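# Screw a plastic funnel onto a held glass vial

## Task

Turn the plastic funnel onto the neck of the glass vial standing in its holder until it is fully down and snug, then leave the vial upright with the funnel fitted. The glass must not be squeezed hard, pressed hard, or dropped more than a few centimetres, or the task fails.

## Robot and tools

Robot: two UR12e-style arms, left_arm and right_arm, each on its own carriage (left_rail, right_rail) on one shared floor track. Each has a Robotiq 140 gripper whose fingers can fold if pushed near the palm or tip-first. Grip with the outer quarter of the pads, nearest the fingertips.

Scene frame: table-fixed, table top z = 0, +x the way the arms face, +y to their left, +z up. The track runs along y at x = 0. The table starts at x = 0.17 m. left_rail is always on the +y side. Each arm base sits at x = 0, y = its carriage position_m, z = 0.04 m. Gripper axes: fingers point along +z, they open and close along y, and a camera block sticks about 10 cm out toward +x.

execute_actions(actions, cameras): runs actions in order. An empty list just reports state. An action may hold "rows", "steps" (1 to 450 control steps of 1/30 s, default 15), "until", and device commands.
- rows: up to 15 rows, one per control step. Each row is 18 numbers in [-1, 1]. Left arm first: dx, dy, dz, rx, ry, rz, gripper position, force_limit, speed. Then the same nine for the right arm.
- dx to rz are offsets, not poses. They are measured from that arm's Hand target as it stood when the action began, in the Hand target's own axes. Every row counts from that same start, and each new action starts again from the current Hand target, so repeating an offset moves further. Scale: 1.0 = 0.6 m or 180 degrees. rx, ry, rz form one rotation vector. Ramp offsets up gradually (about +0.01 per row) for gentle motion.
- Sending six zeros re-commands an arm's Hand target. Always resend the gripper numbers you want, because a 0 is itself a command.
- Gripper position: +1 is open (140 mm), the pads meet near -0.8, and -1 closes until blocked. force_limit runs from -1 (about 14 N) through 0 (40 N) to +1 (58 N) at slow speed. speed runs from -1 (about 30 mm/s) to +1 (250 mm/s), and faster closes grip much harder. For glass, close slowly with a low force_limit.
- until: ends the action early on rail conditions, e.g. {"left_rail": {"position_status": ["!=", "moving"]}} or {"all": {"status": "ended"}}.
- Rails: {"left_rail": {"position_m": x}} sets an absolute place in metres. Ranges: left -0.8 to 1.5, right -1.5 to 0.8. speed_m_s runs 0.01 to 1 and acceleration_factor 0.1 to 1. {"stop": true} brakes. Keep the carriages at least 0.78 m apart. Let a carriage arrive before you aim its arm at a scene point.

move(target, speed, blend, stop_force, zero, blocking, cameras): moves each gripper in a straight line to its target.
- target: one 18-number row, or a list of up to 15 rows, laid out as above. Every row is an offset from the Hand target at the move's start, not from the previous row.
- speed: m/s, 0.002 to 0.5, default 0.25. blend: corner rounding in m.
- stop_force: 4 to 80 N. It ends an arm's path when the wrist pushes back that hard. It is unreliable while the gripper rotates, and must be left out when backing away from a contact.
- The result adds a "move:" line: done, off_target, moving, held or fault, plus limits (paced, held).
- With blocking=false you must wait or stop before sending rows.

Other tools:
- wait(seconds 0 to 10) holds the current commands.
- stop brakes a running move.
- zoom_image(camera, region [x0, y0, x1, y1], at most 504x504 px) gives a closer view. Cameras: cam_high, cam_low, cam_close (504x504) and cam_left_wrist, cam_right_wrist (672x504).
- zero_wrist_force(arm) tares the wrist sensor.
- read_manual gives licences only.
- finished_scene(scene) ends the scene.

Results:
- end_effector_position (m, the point between closed pads) and end_effector_quat_wxyz, both in the scene frame.
- Hand target: where the next offsets count from.
- Joint positions and velocities: rail first, then the six joints. Also joint torques and motor temperatures.
- Wrist force and torque in the gripper's axes.
- Tool commands, and object_status: 0 moving, 1 blocked opening, 2 blocked closing (a grip), 3 at target or pads met.
- position_measured in counts: 3 is open, 230 is pads met.
- Rail position_status: moving, done, contact_stop, time_out, stopped, stopped_with_arm, stopped_for_other_arm or stopped_for_other_carriage. position_answer: taken or not_taken.

The controller clips each step to 150 mm and 16 degrees from the measured pose.

Avoid:
- Forces near 150 N or joint torque limits, which cause a 10 s arm stop. Wrist joints are limited to 49.1 N m, so heavy twisting is risky.
- Arm-to-arm contact.
- Dropping or knocking anything off the table.
- Squeezing or pressing the vial hard.
- Overheating motors by long stretched holds.

Screwing means repeated wrist rotations (rz about the gripper axis) with regrips in between. Steady the vial or holder with care. The funnel must end snug with the vial upright.

Each tool is called after "Call:" as name(argument=value, ...) on one line, values as JSON.

## Session

Call:
execute_actions(actions=[])

Scene clock: 0.00 s.
left_arm: end_effector_position=(+0.3563, +0.4786, +0.5790) position_measured=3 object_status=3 end_effector_quat_wxyz=(+0.000, +0.000, +1.000, +0.000) | right_arm: end_effector_position=(+0.3563, -0.3214, +0.5790) position_measured=3 object_status=3 end_effector_quat_wxyz=(+0.000, +0.000, +1.000, +0.000)
Joint positions: left_arm=[0.4 -0.28 -2.157 1.821 -1.235 -1.571 -0.281] | right_arm=[-0.4 -0.28 -2.157 1.821 -1.235 -1.571 -0.281]
Joint velocities: within noise
Joint torques (N m): no reading
Motor temperatures (°C): left_arm=[32 34 36 36 38 37] | right_arm=[33 30 35 39 36 39]
Wrist force (N): no reading
Wrist torque (N m): no reading
Wrist force, peak (N): no reading
Hand target: left_arm +0.3563, +0.4786, +0.5790; +0.000, +0.000, +1.000, +0.000 | right_arm +0.3563, -0.3214, +0.5790; +0.000, +0.000, +1.000, +0.000
Tool commands: left_gripper/position=+1.0 left_gripper/force_limit=+1.0 left_gripper/speed=+1.0 right_gripper/position=+1.0 right_gripper/force_limit=+1.0 right_gripper/speed=+1.0
left_rail: position_m=0.400 position_status=done
right_rail: position_m=-0.400 position_status=done

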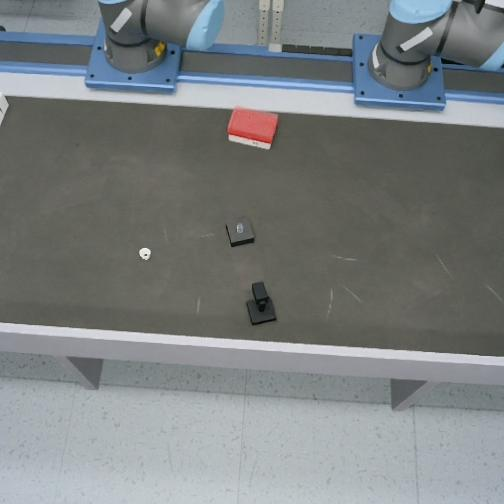

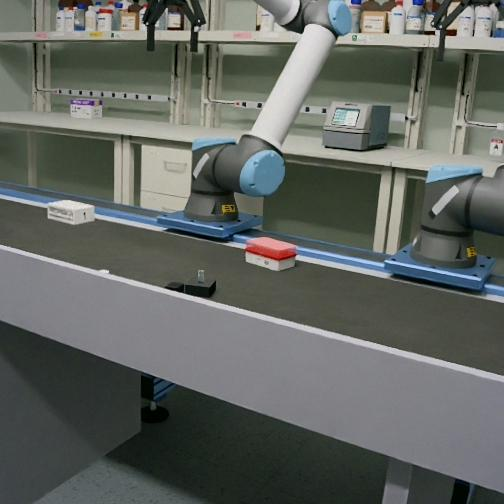

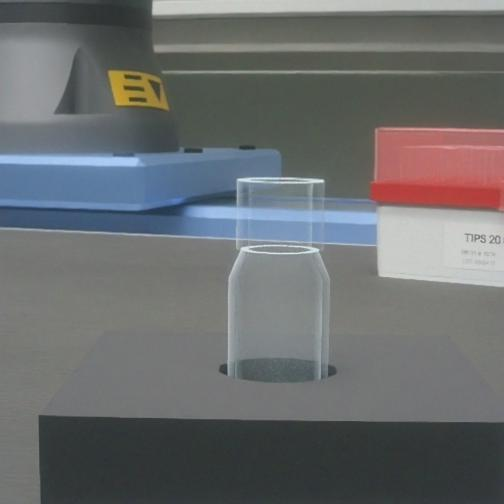

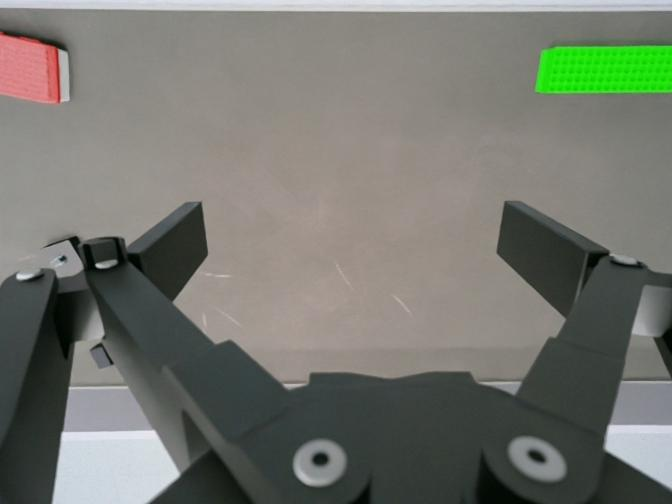

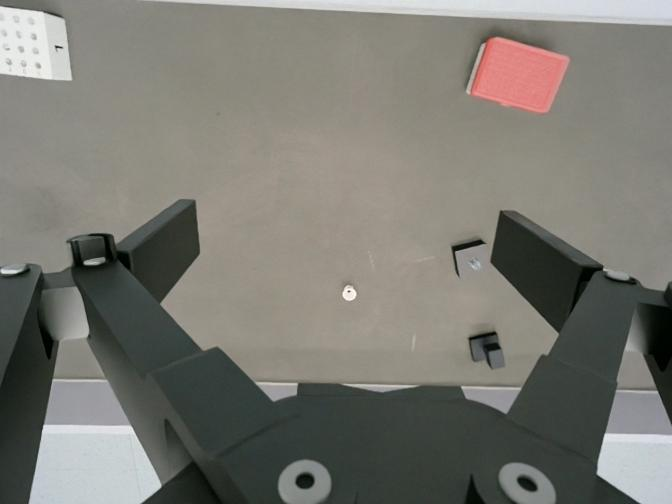

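Call:
zoom_image(camera="cam_right_wrist", region=[300, 250, 400, 325])

Call:
zoom_image(camera="cam_right_wrist", region=[430, 220, 530, 295])

Call:
zoom_image(camera="cam_high", region=[120, 200, 280, 340])

Call:
zoom_image(camera="cam_low", region=[80, 240, 240, 320])

Scaled by 5.040 from the camera's 672x504 image, which has a finer 960x720 frame.

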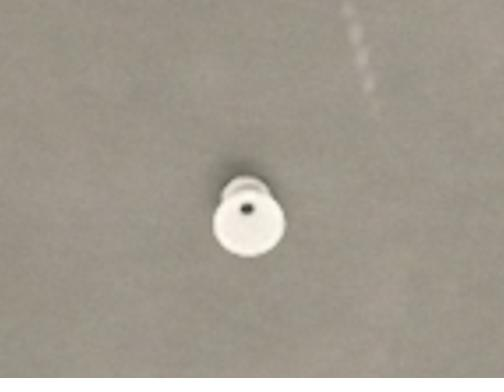

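Scaled by 5.040 from the camera's 672x504 image, which has a finer 960x720 frame.

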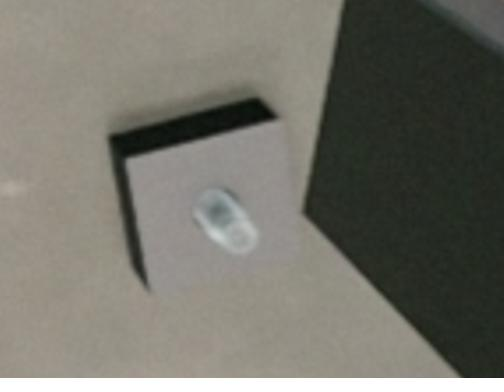

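Scaled by 3.150 from the camera's 504x504 image, which has a finer 720x720 frame.

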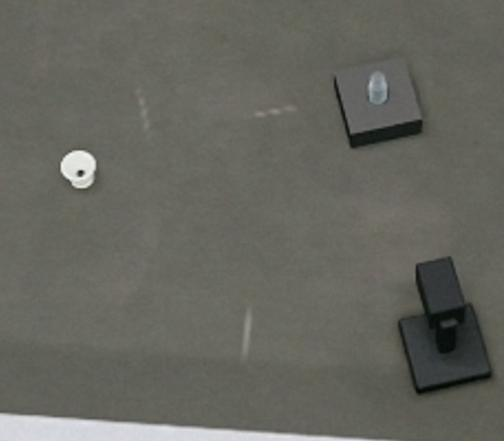

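Scaled by 3.150 from the camera's 504x504 image, which has a finer 720x720 frame.

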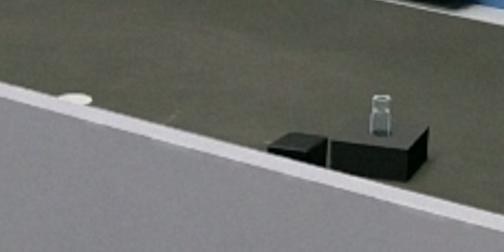

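Call:
move(target=[0,0,0,0,0,0,1,1,1,-0.35,0,0.46,0,0,0,-0.26,-1,0])

Scene clock: 5.73 s.
left_arm: end_effector_position=(+0.3563, +0.4786, +0.5790) position_measured=3 object_status=3 end_effector_quat_wxyz=(+0.000, +0.000, +1.000, +0.000) | right_arm: end_effector_position=(+0.5663, -0.3214, +0.3031) position_measured=162 object_status=3 end_effector_quat_wxyz=(+0.000, +0.000, +1.000, +0.000)
Joint positions: left_arm=[0.4 -0.28 -2.157 1.821 -1.235 -1.571 -0.28] | right_arm=[-0.4 -0.172 -1.765 2.082 -1.888 -1.571 -0.172]
Joint velocities: within noise
Joint torques (N m): left_arm=[-0.44 3.14 -43.27 -4.38 -0.45 -0.69] | right_arm=[7.98 -20.63 -52.27 -7.84 -3.16 2.86]
Motor temperatures (°C): left_arm=[32 34 36 36 38 37] | right_arm=[33 30 35 39 36 39]
Wrist force (N): left_arm=[0.0 -0.1 0.3] | right_arm=[-0.2 -0.2 1.0]
Wrist torque (N m): left_arm=[-0.03 0.00 0.00] | right_arm=[-0.10 0.05 0.03]
Wrist force, peak (N): left_arm=[0.6 -0.6 0.1] | right_arm=[2.1 -0.4 -2.5]
Hand target: left_arm +0.3563, +0.4786, +0.5790; +0.000, +0.000, +1.000, +0.000 | right_arm +0.5664, -0.3214, +0.3030; +0.000, +0.000, +1.000, +0.000
Off the commanded pose: left_arm 0.000 m, 0 deg | right_arm 0.000 m, 0 deg.
left_rail: position_m=0.400 position_status=done
right_rail: position_m=-0.400 position_status=done
move: done

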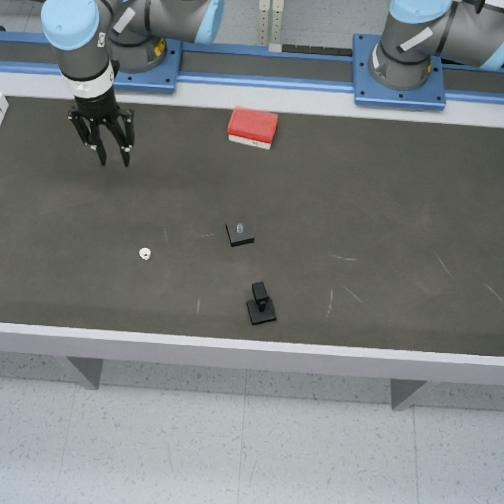

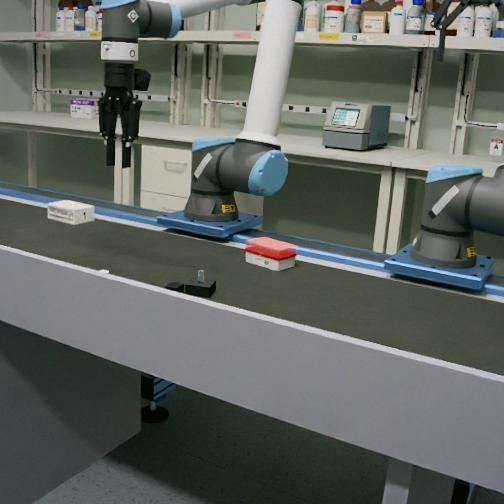

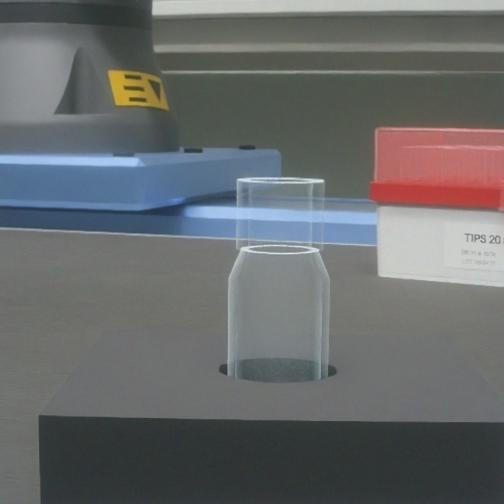

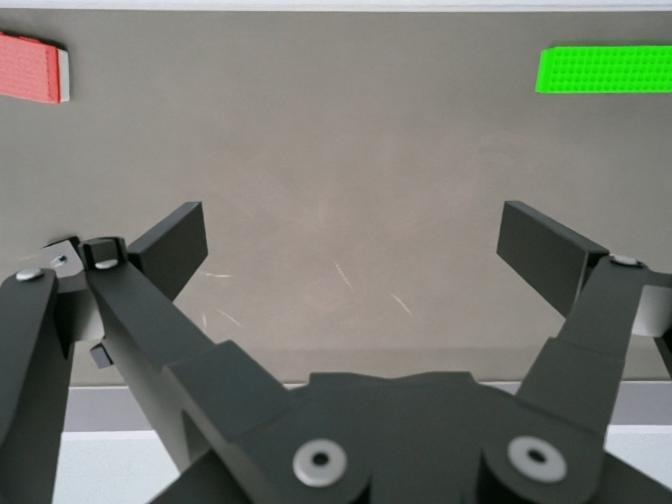

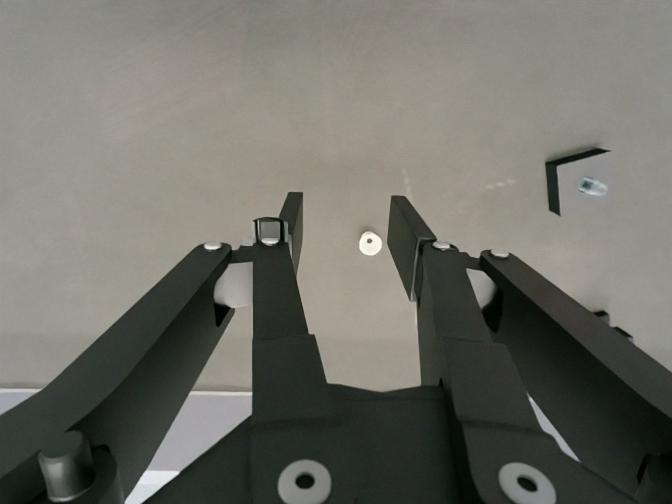

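Call:
move(target=[0,0,0,0,0,0,1,1,1,-0.18,0.055,0.22,0,0,0,-0.26,-1,0], cameras=["cam_right_wrist","cam_high"])

Scene clock: 8.37 s.
left_arm: end_effector_position=(+0.3563, +0.4786, +0.5790) position_measured=3 object_status=3 end_effector_quat_wxyz=(+0.000, +0.000, +1.000, +0.000) | right_arm: end_effector_position=(+0.6743, -0.2884, +0.1711) position_measured=162 object_status=3 end_effector_quat_wxyz=(+0.000, +0.000, +1.000, +0.000)
Joint positions: left_arm=[0.4 -0.28 -2.157 1.821 -1.235 -1.571 -0.28] | right_arm=[-0.4 -0.094 -1.462 2.053 -2.161 -1.571 -0.094]
Joint velocities: within noise
Joint torques (N m): left_arm=[0.94 3.9 -41.61 -4.23 -0.69 -0.58] | right_arm=[8.02 -43.4 -46.57 -8.12 -2.94 3.13]
Motor temperatures (°C): left_arm=[32 34 36 36 38 37] | right_arm=[33 30 35 39 36 39]
Wrist force (N): left_arm=[0.0 0.0 0.0] | right_arm=[-0.1 -0.3 -0.1]
Wrist torque (N m): left_arm=[0.00 -0.01 0.00] | right_arm=[-0.11 0.00 0.02]
Wrist force, peak (N): left_arm=[0.8 0.4 0.4] | right_arm=[-1.9 0.5 2.7]
Hand target: left_arm +0.3563, +0.4786, +0.5790; +0.000, +0.000, +1.000, +0.000 | right_arm +0.6744, -0.2884, +0.1710; +0.000, +0.000, +1.000, +0.000
Off the commanded pose: left_arm 0.000 m, 0 deg | right_arm 0.000 m, 0 deg.
left_rail: position_m=0.400 position_status=done
right_rail: position_m=-0.400 position_status=done
move: done
Images, in order (width x height): cam_high 504x504, cam_right_wrist 672x504.

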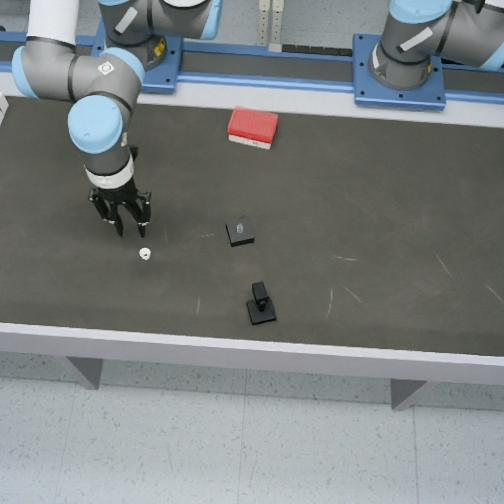

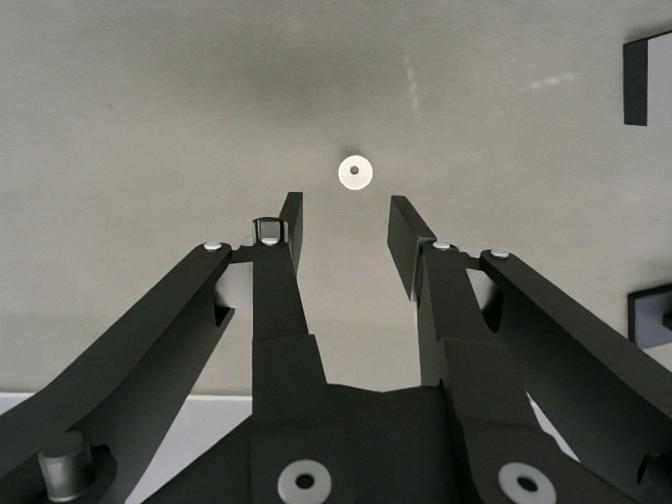

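Call:
move(target=[0,0,0,0,0,0,1,1,1,-0.03,0.0155,0.117,0,0,0,-0.26,-1,0], cameras=["cam_right_wrist"])

Call:
zoom_image(camera="cam_right_wrist", region=[250, 90, 450, 240])

Scene clock: 9.97 s.
left_arm: end_effector_position=(+0.3563, +0.4786, +0.5790) position_measured=3 object_status=3 end_effector_quat_wxyz=(+0.000, +0.000, +1.000, +0.000) | right_arm: end_effector_position=(+0.6923, -0.2791, +0.1009) position_measured=162 object_status=3 end_effector_quat_wxyz=(+0.000, +0.000, +1.000, +0.000)
Joint positions: left_arm=[0.4 -0.28 -2.157 1.821 -1.235 -1.571 -0.28] | right_arm=[-0.4 -0.078 -1.354 2.075 -2.293 -1.571 -0.078]
Joint velocities: within noise
Joint torques (N m): left_arm=[0.96 3.84 -40.06 -3.61 -0.28 -0.43] | right_arm=[7.91 -47.03 -43.04 -7.57 1.1 3.11]
Motor temperatures (°C): left_arm=[32 34 36 36 38 37] | right_arm=[33 30 35 39 36 39]
Wrist force (N): left_arm=[0.2 -0.1 0.4] | right_arm=[-0.1 0.0 0.1]
Wrist torque (N m): left_arm=[-0.01 -0.05 -0.01] | right_arm=[-0.03 0.02 0.01]
Wrist force, peak (N): left_arm=[-0.1 -0.5 0.6] | right_arm=[-0.2 -0.4 2.3]
Hand target: left_arm +0.3563, +0.4786, +0.5790; +0.000, +0.000, +1.000, +0.000 | right_arm +0.6924, -0.2791, +0.1008; +0.000, +0.000, +1.000, +0.000
Off the commanded pose: left_arm 0.000 m, 0 deg | right_arm 0.000 m, 0 deg.
left_rail: position_m=0.400 position_status=done
right_rail: position_m=-0.400 position_status=done
move: done
Images, in order (width x height): cam_right_wrist 672x504.

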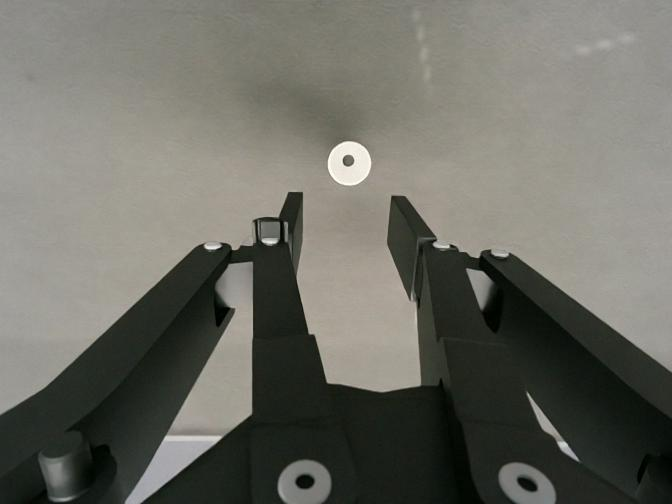

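Scaled by 2.520 from the camera's 672x504 image, which has a finer 960x720 frame.

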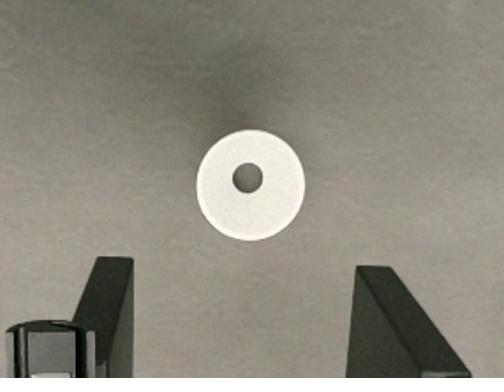

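Call:
move(target=[0,0,0,0,0,0,1,1,1,0.039,0.006,0.043,0,0,0,-0.26,-1,0], cameras=["cam_right_wrist","cam_low"])

Call:
zoom_image(camera="cam_right_wrist", region=[250, 120, 450, 270])

Call:
zoom_image(camera="cam_low", region=[60, 230, 160, 305])

Scene clock: 11.93 s.
left_arm: end_effector_position=(+0.3563, +0.4786, +0.5790) position_measured=3 object_status=3 end_effector_quat_wxyz=(+0.000, +0.000, +1.000, +0.000) | right_arm: end_effector_position=(+0.6690, -0.2755, +0.0751) position_measured=162 object_status=3 end_effector_quat_wxyz=(+0.000, +0.000, +1.000, +0.000)
Joint positions: left_arm=[0.4 -0.28 -2.157 1.821 -1.235 -1.571 -0.28] | right_arm=[-0.4 -0.075 -1.352 2.135 -2.354 -1.571 -0.075]
Joint velocities: within noise
Joint torques (N m): left_arm=[0.86 6.6 -39.3 -3.2 -0.11 -0.28] | right_arm=[7.41 -49.48 -28.26 -7.64 -0.44 3]
Motor temperatures (°C): left_arm=[32 34 36 36 38 37] | right_arm=[33 30 35 39 36 39]
Wrist force (N): left_arm=[-0.1 0.2 0.5] | right_arm=[0.1 -0.4 -0.3]
Wrist torque (N m): left_arm=[0.04 0.03 -0.01] | right_arm=[-0.12 -0.01 0.00]
Wrist force, peak (N): left_arm=[0.1 -0.1 0.7] | right_arm=[0.8 0.1 1.2]
Hand target: left_arm +0.3563, +0.4786, +0.5790; +0.000, +0.000, +1.000, +0.000 | right_arm +0.6690, -0.2755, +0.0750; +0.000, +0.000, +1.000, +0.000
Off the commanded pose: left_arm 0.000 m, 0 deg | right_arm 0.000 m, 0 deg.
left_rail: position_m=0.400 position_status=done
right_rail: position_m=-0.400 position_status=done
move: done
Images, in order (width x height): cam_low 504x504, cam_right_wrist 672x504.

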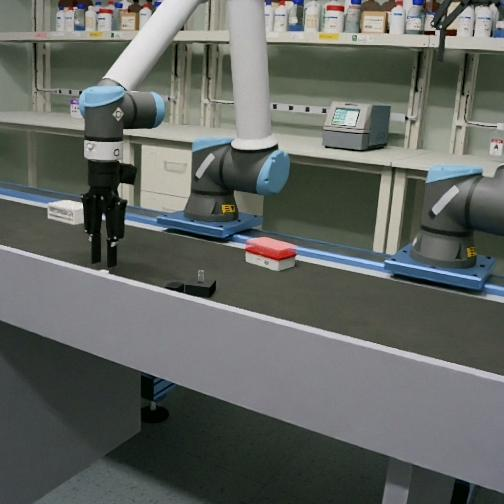

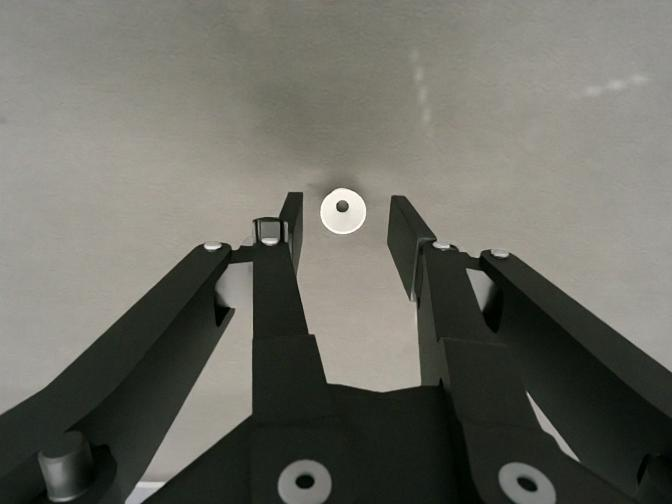

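Scaled by 2.520 from the camera's 672x504 image, which has a finer 960x720 frame.

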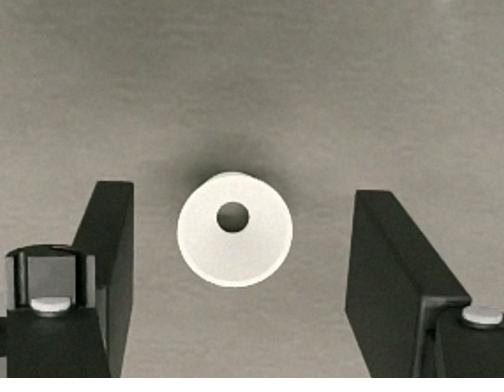

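Scaled by 5.040 from the camera's 504x504 image, which has a finer 720x720 frame.

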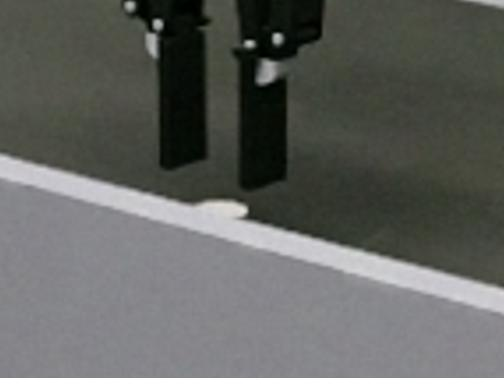

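Call:
move(target=[0,0,0,0,0,0,1,1,1,0.003,-0.003,0.055,0,0,0,-0.26,-1,0], speed=0.1, cameras=["cam_right_wrist","cam_low"])

Call:
zoom_image(camera="cam_right_wrist", region=[250, 120, 450, 270])

Call:
zoom_image(camera="cam_low", region=[60, 230, 160, 305])

Scene clock: 14.93 s.
left_arm: end_effector_position=(+0.3563, +0.4786, +0.5790) position_measured=3 object_status=3 end_effector_quat_wxyz=(+0.000, +0.000, +1.000, +0.000) | right_arm: end_effector_position=(+0.6672, -0.2773, +0.0421) position_measured=162 object_status=3 end_effector_quat_wxyz=(+0.000, +0.000, +1.000, +0.000)
Joint positions: left_arm=[0.4 -0.28 -2.157 1.821 -1.235 -1.571 -0.281] | right_arm=[-0.4 -0.078 -1.308 2.159 -2.422 -1.571 -0.078]
Joint velocities: within noise
Joint torques (N m): left_arm=[2.26 7.62 -37.87 -3.91 -0.28 -0.78] | right_arm=[-15.46 -52.99 -26.1 -8.04 -1.16 -3]
Motor temperatures (°C): left_arm=[32 34 36 36 38 37] | right_arm=[33 30 35 39 36 39]
Wrist force (N): left_arm=[0.1 0.0 0.2] | right_arm=[0.5 -0.1 -0.1]
Wrist torque (N m): left_arm=[0.00 -0.02 0.00] | right_arm=[-0.07 -0.13 0.02]
Wrist force, peak (N): left_arm=[0.5 -0.4 0.3] | right_arm=[0.2 -0.8 -1.3]
Hand target: left_arm +0.3563, +0.4786, +0.5790; +0.000, +0.000, +1.000, +0.000 | right_arm +0.6672, -0.2773, +0.0420; +0.000, +0.000, +1.000, +0.000
Off the commanded pose: left_arm 0.000 m, 0 deg | right_arm 0.000 m, 0 deg.
left_rail: position_m=0.400 position_status=done
right_rail: position_m=-0.400 position_status=done
move: done
Images, in order (width x height): cam_low 504x504, cam_right_wrist 672x504.

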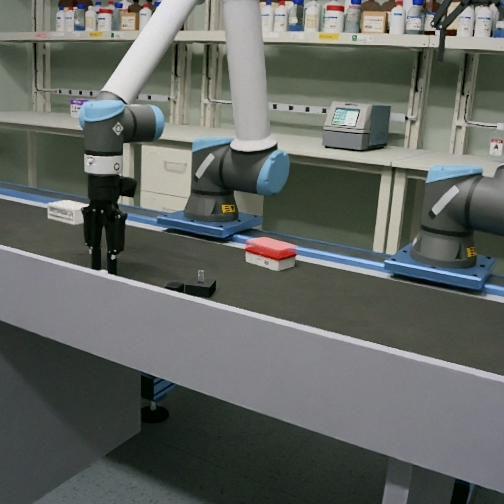

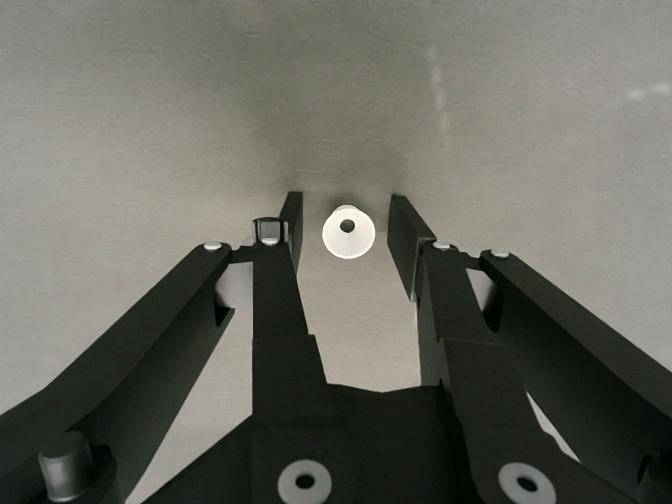

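Scaled by 2.520 from the camera's 672x504 image, which has a finer 960x720 frame.

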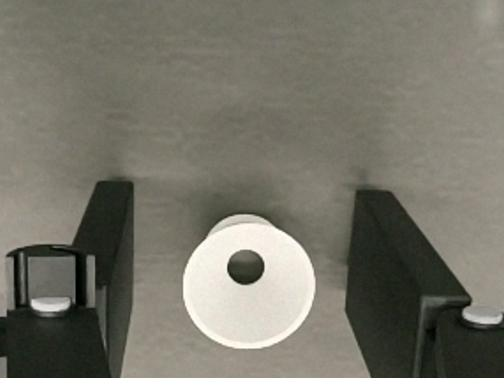

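Scaled by 5.040 from the camera's 504x504 image, which has a finer 720x720 frame.

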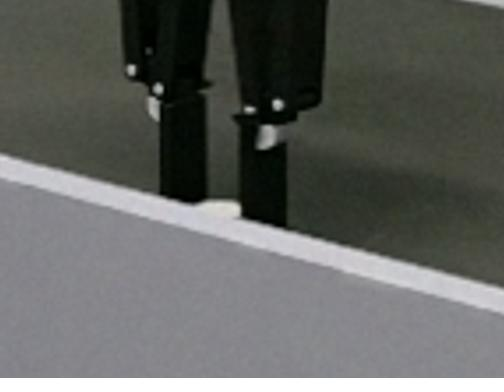

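Call:
move(target=[[0,0,0,0,0,0,1,1,1,0,0.004,-0.0067,0,0,0,-0.26,-1,-1],[0,0,0,0,0,0,1,1,1,0,0.004,-0.0067,0,0,0,-1,-1,-1]], speed=0.1, cameras=["cam_right_wrist","cam_low"])

Call:
zoom_image(camera="cam_right_wrist", region=[250, 120, 450, 270])

Scene clock: 17.70 s.
left_arm: end_effector_position=(+0.3563, +0.4786, +0.5790) position_measured=3 object_status=3 end_effector_quat_wxyz=(+0.000, +0.000, +1.000, +0.000) | right_arm: end_effector_position=(+0.6672, -0.2749, +0.0461) position_measured=194 object_status=0 end_effector_quat_wxyz=(+0.000, +0.000, +1.000, +0.000)
Joint positions: left_arm=[0.4 -0.28 -2.157 1.821 -1.235 -1.571 -0.281] | right_arm=[-0.4 -0.074 -1.314 2.156 -2.414 -1.571 -0.074]
Joint velocities: within noise
Joint torques (N m): left_arm=[1.08 5.71 -37.79 -3.56 -0.26 -0.59] | right_arm=[6.6 -77.25 -38.24 -2.18 -1.22 3.11]
Motor temperatures (°C): left_arm=[32 34 36 36 38 37] | right_arm=[33 30 35 39 36 39]
Wrist force (N): left_arm=[0.8 -0.3 0.3] | right_arm=[0.6 -0.7 -1.3]
Wrist torque (N m): left_arm=[-0.06 -0.17 0.00] | right_arm=[-0.22 -0.10 0.02]
Wrist force, peak (N): left_arm=[0.8 -0.3 0.3] | right_arm=[0.5 -0.3 -2.0]
Hand target: left_arm +0.3563, +0.4786, +0.5790; +0.000, +0.000, +1.000, +0.000 | right_arm +0.6672, -0.2749, +0.0460; +0.000, +0.000, +1.000, +0.000
Off the commanded pose: left_arm 0.000 m, 0 deg | right_arm 0.000 m, 0 deg.
left_rail: position_m=0.400 position_status=done
right_rail: position_m=-0.400 position_status=done
move: done
Images, in order (width x height): cam_low 504x504, cam_right_wrist 672x504.

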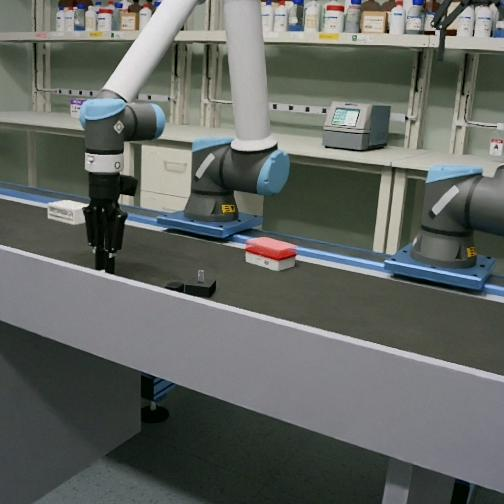

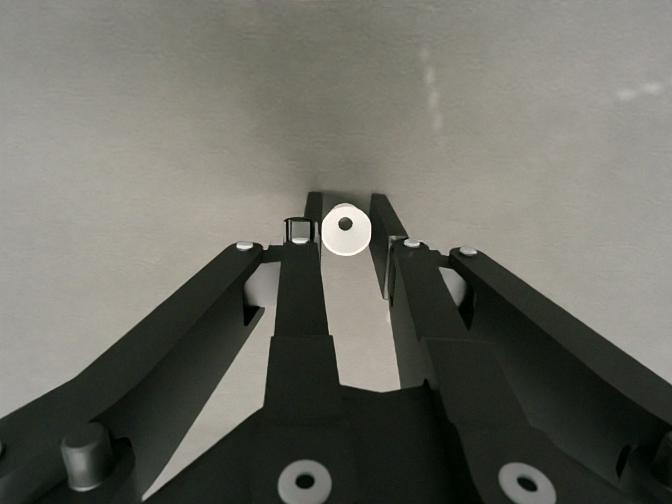

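Scaled by 2.520 from the camera's 672x504 image, which has a finer 960x720 frame.

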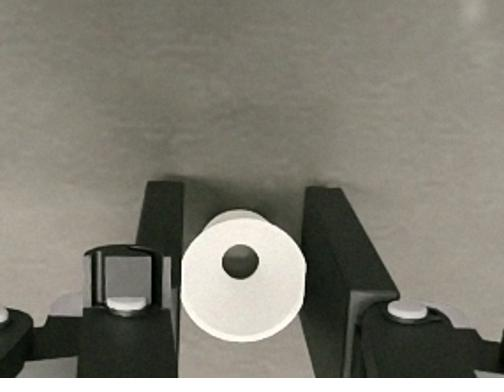

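Call:
wait(seconds=1.5, cameras=["cam_right_wrist"])

Call:
move(target=[0,0,0,0,0,0,1,1,1,0,0,-0.12,0,0,0,-1,-1,-1], speed=0.1, cameras=["cam_right_wrist","cam_low"])

Call:
zoom_image(camera="cam_low", region=[60, 190, 160, 265])

Call:
zoom_image(camera="cam_right_wrist", region=[250, 120, 450, 270])

Scene clock: 19.90 s.
left_arm: end_effector_position=(+0.3563, +0.4786, +0.5790) position_measured=3 object_status=3 end_effector_quat_wxyz=(+0.000, +0.000, +1.000, +0.000) | right_arm: end_effector_position=(+0.6672, -0.2749, +0.0461) position_measured=194 object_status=2 end_effector_quat_wxyz=(+0.000, +0.000, +1.000, +0.000)
Joint positions: left_arm=[0.4 -0.28 -2.157 1.821 -1.235 -1.571 -0.28] | right_arm=[-0.4 -0.074 -1.314 2.156 -2.414 -1.571 -0.074]
Joint velocities: within noise
Joint torques (N m): left_arm=[0.24 10.47 -39.15 -3.55 -0.37 -0.43] | right_arm=[6.19 -66.48 -34.3 -3.75 -1.67 2.85]
Motor temperatures (°C): left_arm=[32 34 36 36 38 37] | right_arm=[33 30 35 39 36 39]
Wrist force (N): left_arm=[-0.1 -0.1 0.2] | right_arm=[0.1 -0.4 -2.5]
Wrist torque (N m): left_arm=[-0.03 0.02 0.00] | right_arm=[-0.13 0.00 0.02]
Wrist force, peak (N): left_arm=[0.0 -0.6 0.8] | right_arm=[0.9 -0.2 -2.7]
Hand target: left_arm +0.3563, +0.4786, +0.5790; +0.000, +0.000, +1.000, +0.000 | right_arm +0.6672, -0.2749, +0.0460; +0.000, +0.000, +1.000, +0.000
Tool commands: left_gripper/position=+1.0 left_gripper/force_limit=+1.0 left_gripper/speed=+1.0 right_gripper/position=-1.0 right_gripper/force_limit=-1.0 right_gripper/speed=-1.0
Off the commanded pose: left_arm 0.000 m, 0 deg | right_arm 0.000 m, 0 deg.
left_rail: position_m=0.400 position_status=done
right_rail: position_m=-0.400 position_status=done
wait: 1.50 s; at rest from the start
Images, in order (width x height): cam_right_wrist 672x504.

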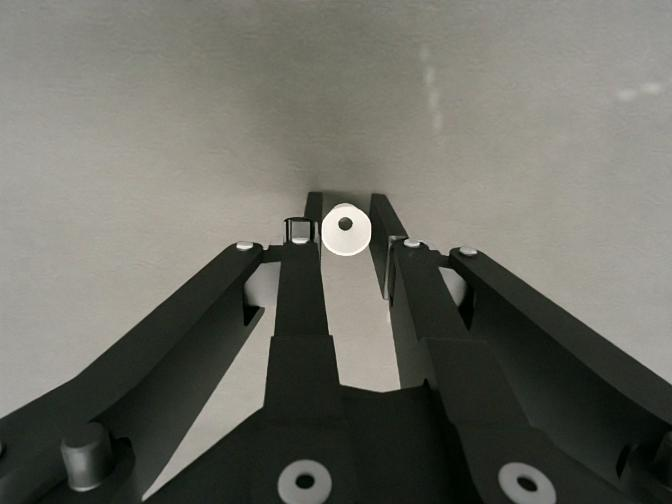

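Scene clock: 21.07 s.
left_arm: end_effector_position=(+0.3563, +0.4786, +0.5790) position_measured=3 object_status=3 end_effector_quat_wxyz=(+0.000, +0.000, +1.000, +0.000) | right_arm: end_effector_position=(+0.6672, -0.2749, +0.1180) position_measured=194 object_status=2 end_effector_quat_wxyz=(+0.000, +0.000, +1.000, +0.000)
Joint positions: left_arm=[0.4 -0.28 -2.157 1.821 -1.235 -1.571 -0.281] | right_arm=[-0.4 -0.074 -1.41 2.107 -2.268 -1.571 -0.074]
Joint velocities: within noise
Joint torques (N m): left_arm=[2.61 8.72 -37.97 -3.49 -0.2 -0.6] | right_arm=[-6.12 -74.92 -44.23 -1.55 -1.33 0.51]
Motor temperatures (°C): left_arm=[32 34 36 36 38 37] | right_arm=[33 30 35 39 36 39]
Wrist force (N): left_arm=[0.1 -0.3 0.0] | right_arm=[0.0 -0.3 0.6]
Wrist torque (N m): left_arm=[-0.06 -0.04 0.00] | right_arm=[-0.11 0.00 0.01]
Wrist force, peak (N): left_arm=[0.2 -0.4 0.7] | right_arm=[0.6 -0.4 -1.6]
Hand target: left_arm +0.3563, +0.4786, +0.5790; +0.000, +0.000, +1.000, +0.000 | right_arm +0.6672, -0.2749, +0.1180; +0.000, +0.000, +1.000, +0.000
Off the commanded pose: left_arm 0.000 m, 0 deg | right_arm 0.000 m, 0 deg.
left_rail: position_m=0.400 position_status=done
right_rail: position_m=-0.400 position_status=done
move: done
Images, in order (width x height): cam_low 504x504, cam_right_wrist 672x504.

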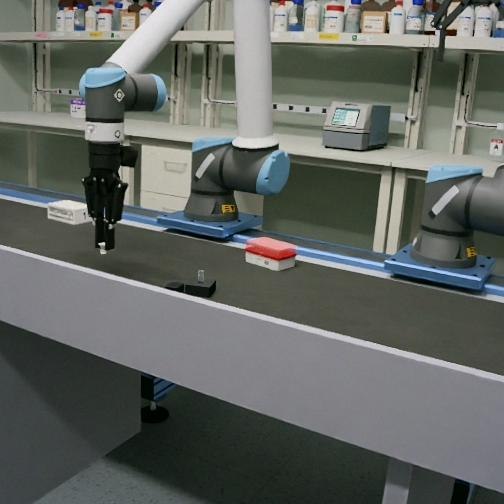

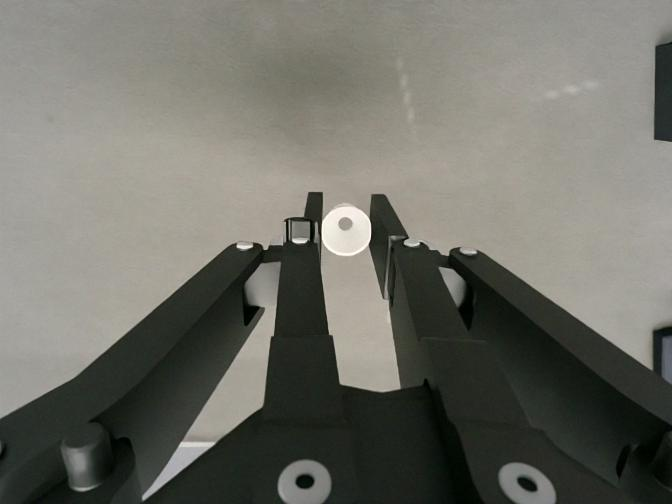

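Scaled by 5.040 from the camera's 504x504 image, which has a finer 720x720 frame.

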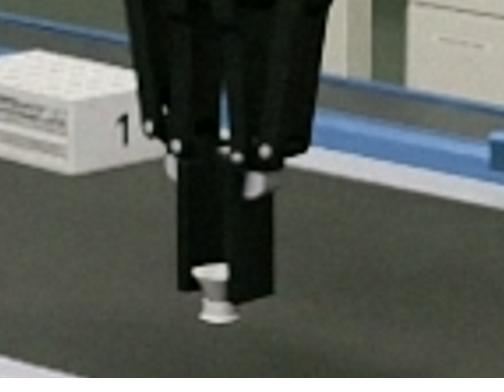

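Scaled by 2.520 from the camera's 672x504 image, which has a finer 960x720 frame.

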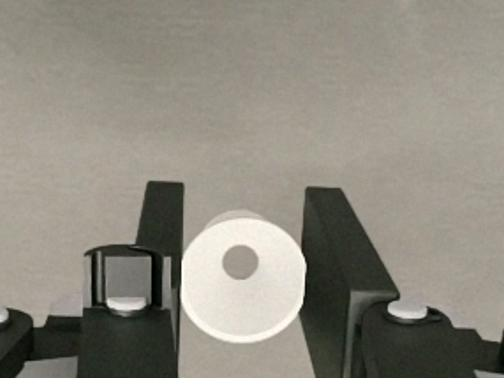

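Call:
move(target=[0,0,0,0,0,0,1,1,1,0.228,0.342,-0.237,0,0,0,-1,-1,-1], cameras=["cam_right_wrist","cam_close"])

Call:
zoom_image(camera="cam_right_wrist", region=[280, 100, 430, 250])

Scene clock: 23.77 s.
left_arm: end_effector_position=(+0.3563, +0.4786, +0.5790) position_measured=3 object_status=3 end_effector_quat_wxyz=(+0.000, +0.000, +1.000, +0.000) | right_arm: end_effector_position=(+0.5304, -0.0698, +0.2602) position_measured=194 object_status=2 end_effector_quat_wxyz=(+0.000, +0.000, +1.000, +0.000)
Joint positions: left_arm=[0.4 -0.28 -2.157 1.821 -1.235 -1.571 -0.281] | right_arm=[-0.4 0.274 -1.64 2.057 -1.987 -1.571 0.274]
Joint velocities: within noise
Joint torques (N m): left_arm=[0.64 11.96 -38 -3.41 -0.53 -0.64] | right_arm=[7.83 -59.95 -50.73 -1.77 -2.73 3.16]
Motor temperatures (°C): left_arm=[32 34 36 36 38 37] | right_arm=[33 30 35 39 36 39]
Wrist force (N): left_arm=[-0.1 -0.4 0.4] | right_arm=[0.2 -0.4 0.2]
Wrist torque (N m): left_arm=[-0.09 0.02 0.00] | right_arm=[-0.13 -0.03 0.01]
Wrist force, peak (N): left_arm=[-0.1 0.1 0.9] | right_arm=[-1.3 -1.7 1.4]
Hand target: left_arm +0.3563, +0.4786, +0.5790; +0.000, +0.000, +1.000, +0.000 | right_arm +0.5304, -0.0697, +0.2602; +0.000, +0.000, +1.000, +0.000
Off the commanded pose: left_arm 0.000 m, 0 deg | right_arm 0.000 m, 0 deg.
left_rail: position_m=0.400 position_status=done
right_rail: position_m=-0.400 position_status=done
move: done
Images, in order (width x height): cam_close 504x504, cam_right_wrist 672x504.

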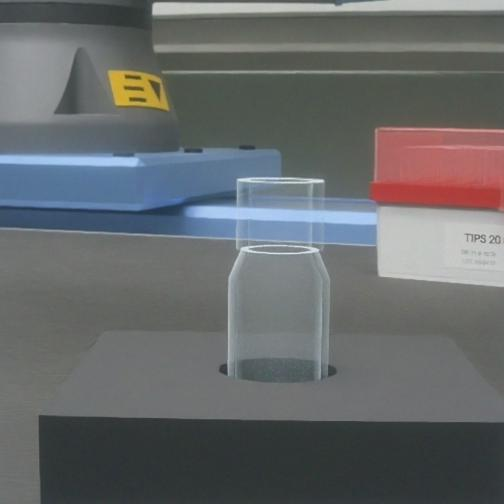

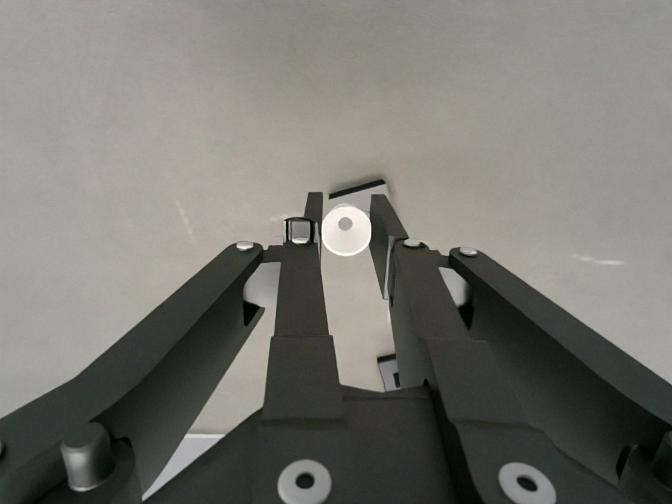

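Scaled by 3.360 from the camera's 672x504 image, which has a finer 960x720 frame.

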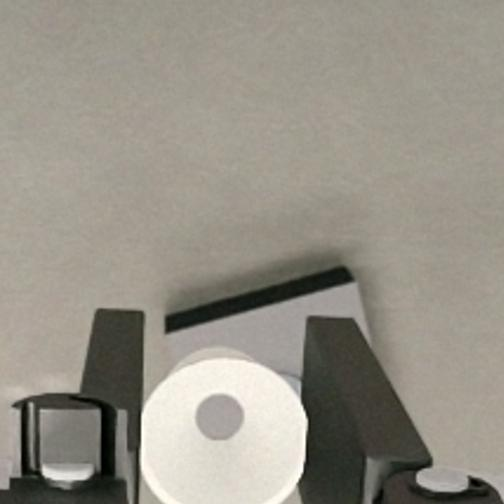

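Call:
move(target=[0,0,0,0,0,0,1,1,1,-0.15,0,0,0,0,0,-1,-1,-1], cameras=["cam_right_wrist","cam_close"])

Call:
zoom_image(camera="cam_right_wrist", region=[280, 50, 430, 200])

Scene clock: 25.20 s.
left_arm: end_effector_position=(+0.3563, +0.4786, +0.5790) position_measured=3 object_status=3 end_effector_quat_wxyz=(+0.000, +0.000, +1.000, +0.000) | right_arm: end_effector_position=(+0.6203, -0.0697, +0.2602) position_measured=194 object_status=2 end_effector_quat_wxyz=(+0.000, +0.000, +1.000, +0.000)
Joint positions: left_arm=[0.4 -0.28 -2.157 1.821 -1.235 -1.571 -0.281] | right_arm=[-0.4 0.239 -1.508 1.925 -1.988 -1.571 0.239]
Joint velocities: within noise
Joint torques (N m): left_arm=[-0.04 11.43 -38.55 -3.74 -0.67 -0.45] | right_arm=[-13.08 -44.9 -50.41 -1.48 -1 -3.09]
Motor temperatures (°C): left_arm=[32 34 36 36 38 37] | right_arm=[33 30 35 39 36 39]
Wrist force (N): left_arm=[0.1 -0.1 0.2] | right_arm=[0.0 0.1 0.3]
Wrist torque (N m): left_arm=[-0.01 -0.01 0.00] | right_arm=[-0.02 0.01 0.02]
Wrist force, peak (N): left_arm=[0.2 0.4 0.7] | right_arm=[2.7 -0.2 0.2]
Hand target: left_arm +0.3563, +0.4786, +0.5790; +0.000, +0.000, +1.000, +0.000 | right_arm +0.6204, -0.0697, +0.2602; +0.000, +0.000, +1.000, +0.000
Off the commanded pose: left_arm 0.000 m, 0 deg | right_arm 0.000 m, 0 deg.
left_rail: position_m=0.400 position_status=done
right_rail: position_m=-0.400 position_status=done
move: done
Images, in order (width x height): cam_close 504x504, cam_right_wrist 672x504.

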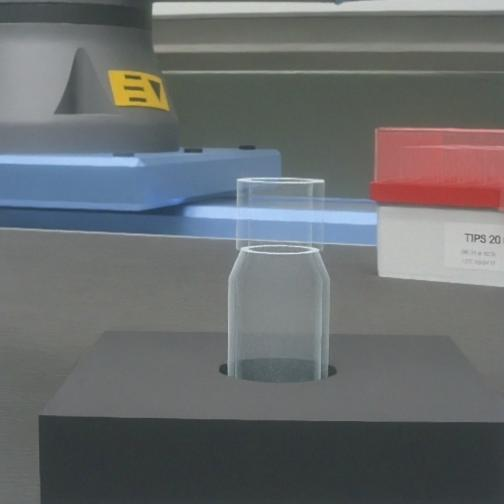

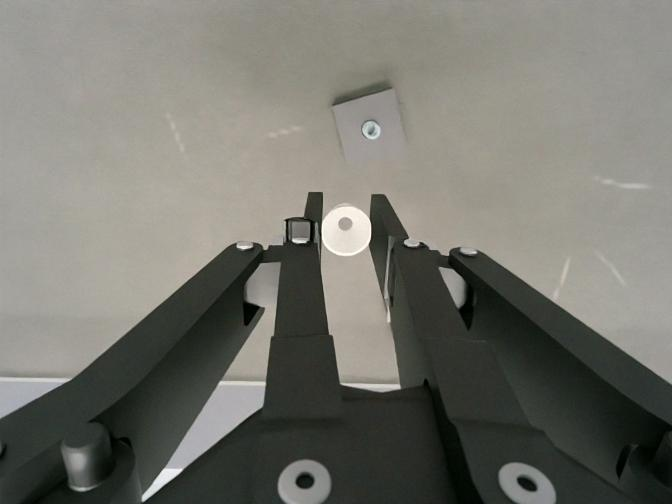

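Scaled by 3.360 from the camera's 672x504 image, which has a finer 960x720 frame.

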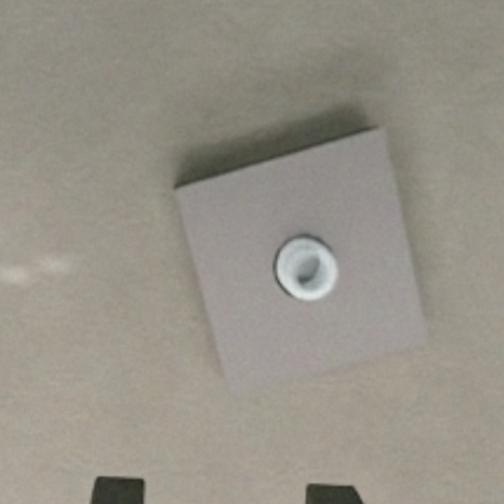

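Call:
move(target=[0,0,0,0,0,0,1,1,1,0.055,0.046,0.183,0,0,0,-1,-1,-1], cameras=["cam_right_wrist","cam_close","cam_low"])

Call:
zoom_image(camera="cam_low", region=[150, 210, 250, 310])

Scene clock: 28.10 s.
left_arm: end_effector_position=(+0.3563, +0.4786, +0.5790) position_measured=3 object_status=3 end_effector_quat_wxyz=(+0.000, +0.000, +1.000, +0.000) | right_arm: end_effector_position=(+0.5874, -0.0421, +0.1505) position_measured=194 object_status=2 end_effector_quat_wxyz=(+0.000, +0.000, +1.000, +0.000)
Joint positions: left_arm=[0.4 -0.28 -2.157 1.821 -1.235 -1.571 -0.28] | right_arm=[-0.4 0.291 -1.434 2.064 -2.201 -1.571 0.291]
Joint velocities: within noise
Joint torques (N m): left_arm=[0.72 13.73 -37.69 -4.07 -0.57 -0.52] | right_arm=[7.04 -44.41 -33.34 -7.48 -2.15 3.06]
Motor temperatures (°C): left_arm=[32 34 36 36 38 37] | right_arm=[33 30 35 39 36 39]
Wrist force (N): left_arm=[-0.1 0.0 0.2] | right_arm=[-0.5 -0.7 0.1]
Wrist torque (N m): left_arm=[-0.01 0.03 0.00] | right_arm=[-0.17 0.11 0.01]
Wrist force, peak (N): left_arm=[0.3 -0.1 0.8] | right_arm=[-0.6 -1.1 -2.3]
Hand target: left_arm +0.3563, +0.4786, +0.5790; +0.000, +0.000, +1.000, +0.000 | right_arm +0.5874, -0.0421, +0.1504; +0.000, +0.000, +1.000, +0.000
Off the commanded pose: left_arm 0.000 m, 0 deg | right_arm 0.000 m, 0 deg.
left_rail: position_m=0.400 position_status=done
right_rail: position_m=-0.400 position_status=done
move: done
Images, in order (width x height): cam_low 504x504, cam_close 504x504, cam_right_wrist 672x504.

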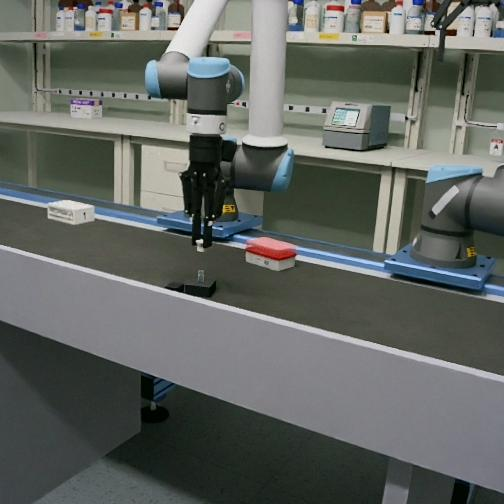

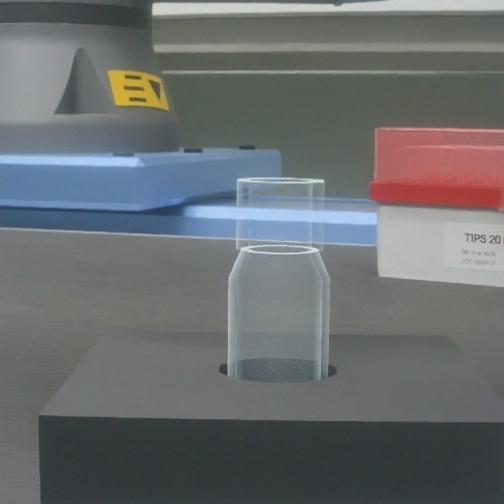

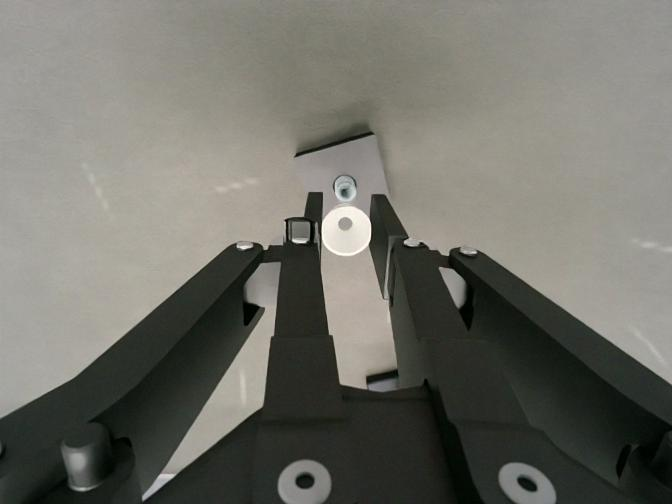

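Scaled by 5.040 from the camera's 504x504 image, which has a finer 720x720 frame.

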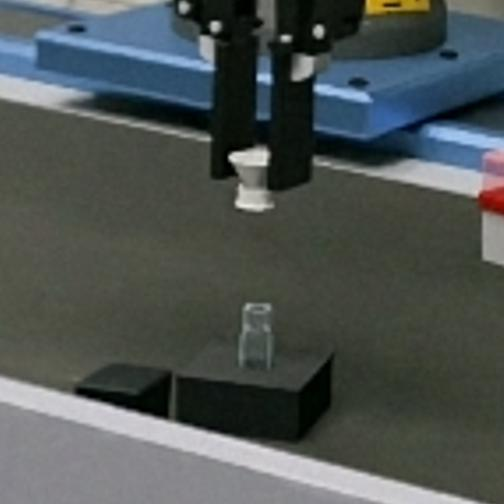

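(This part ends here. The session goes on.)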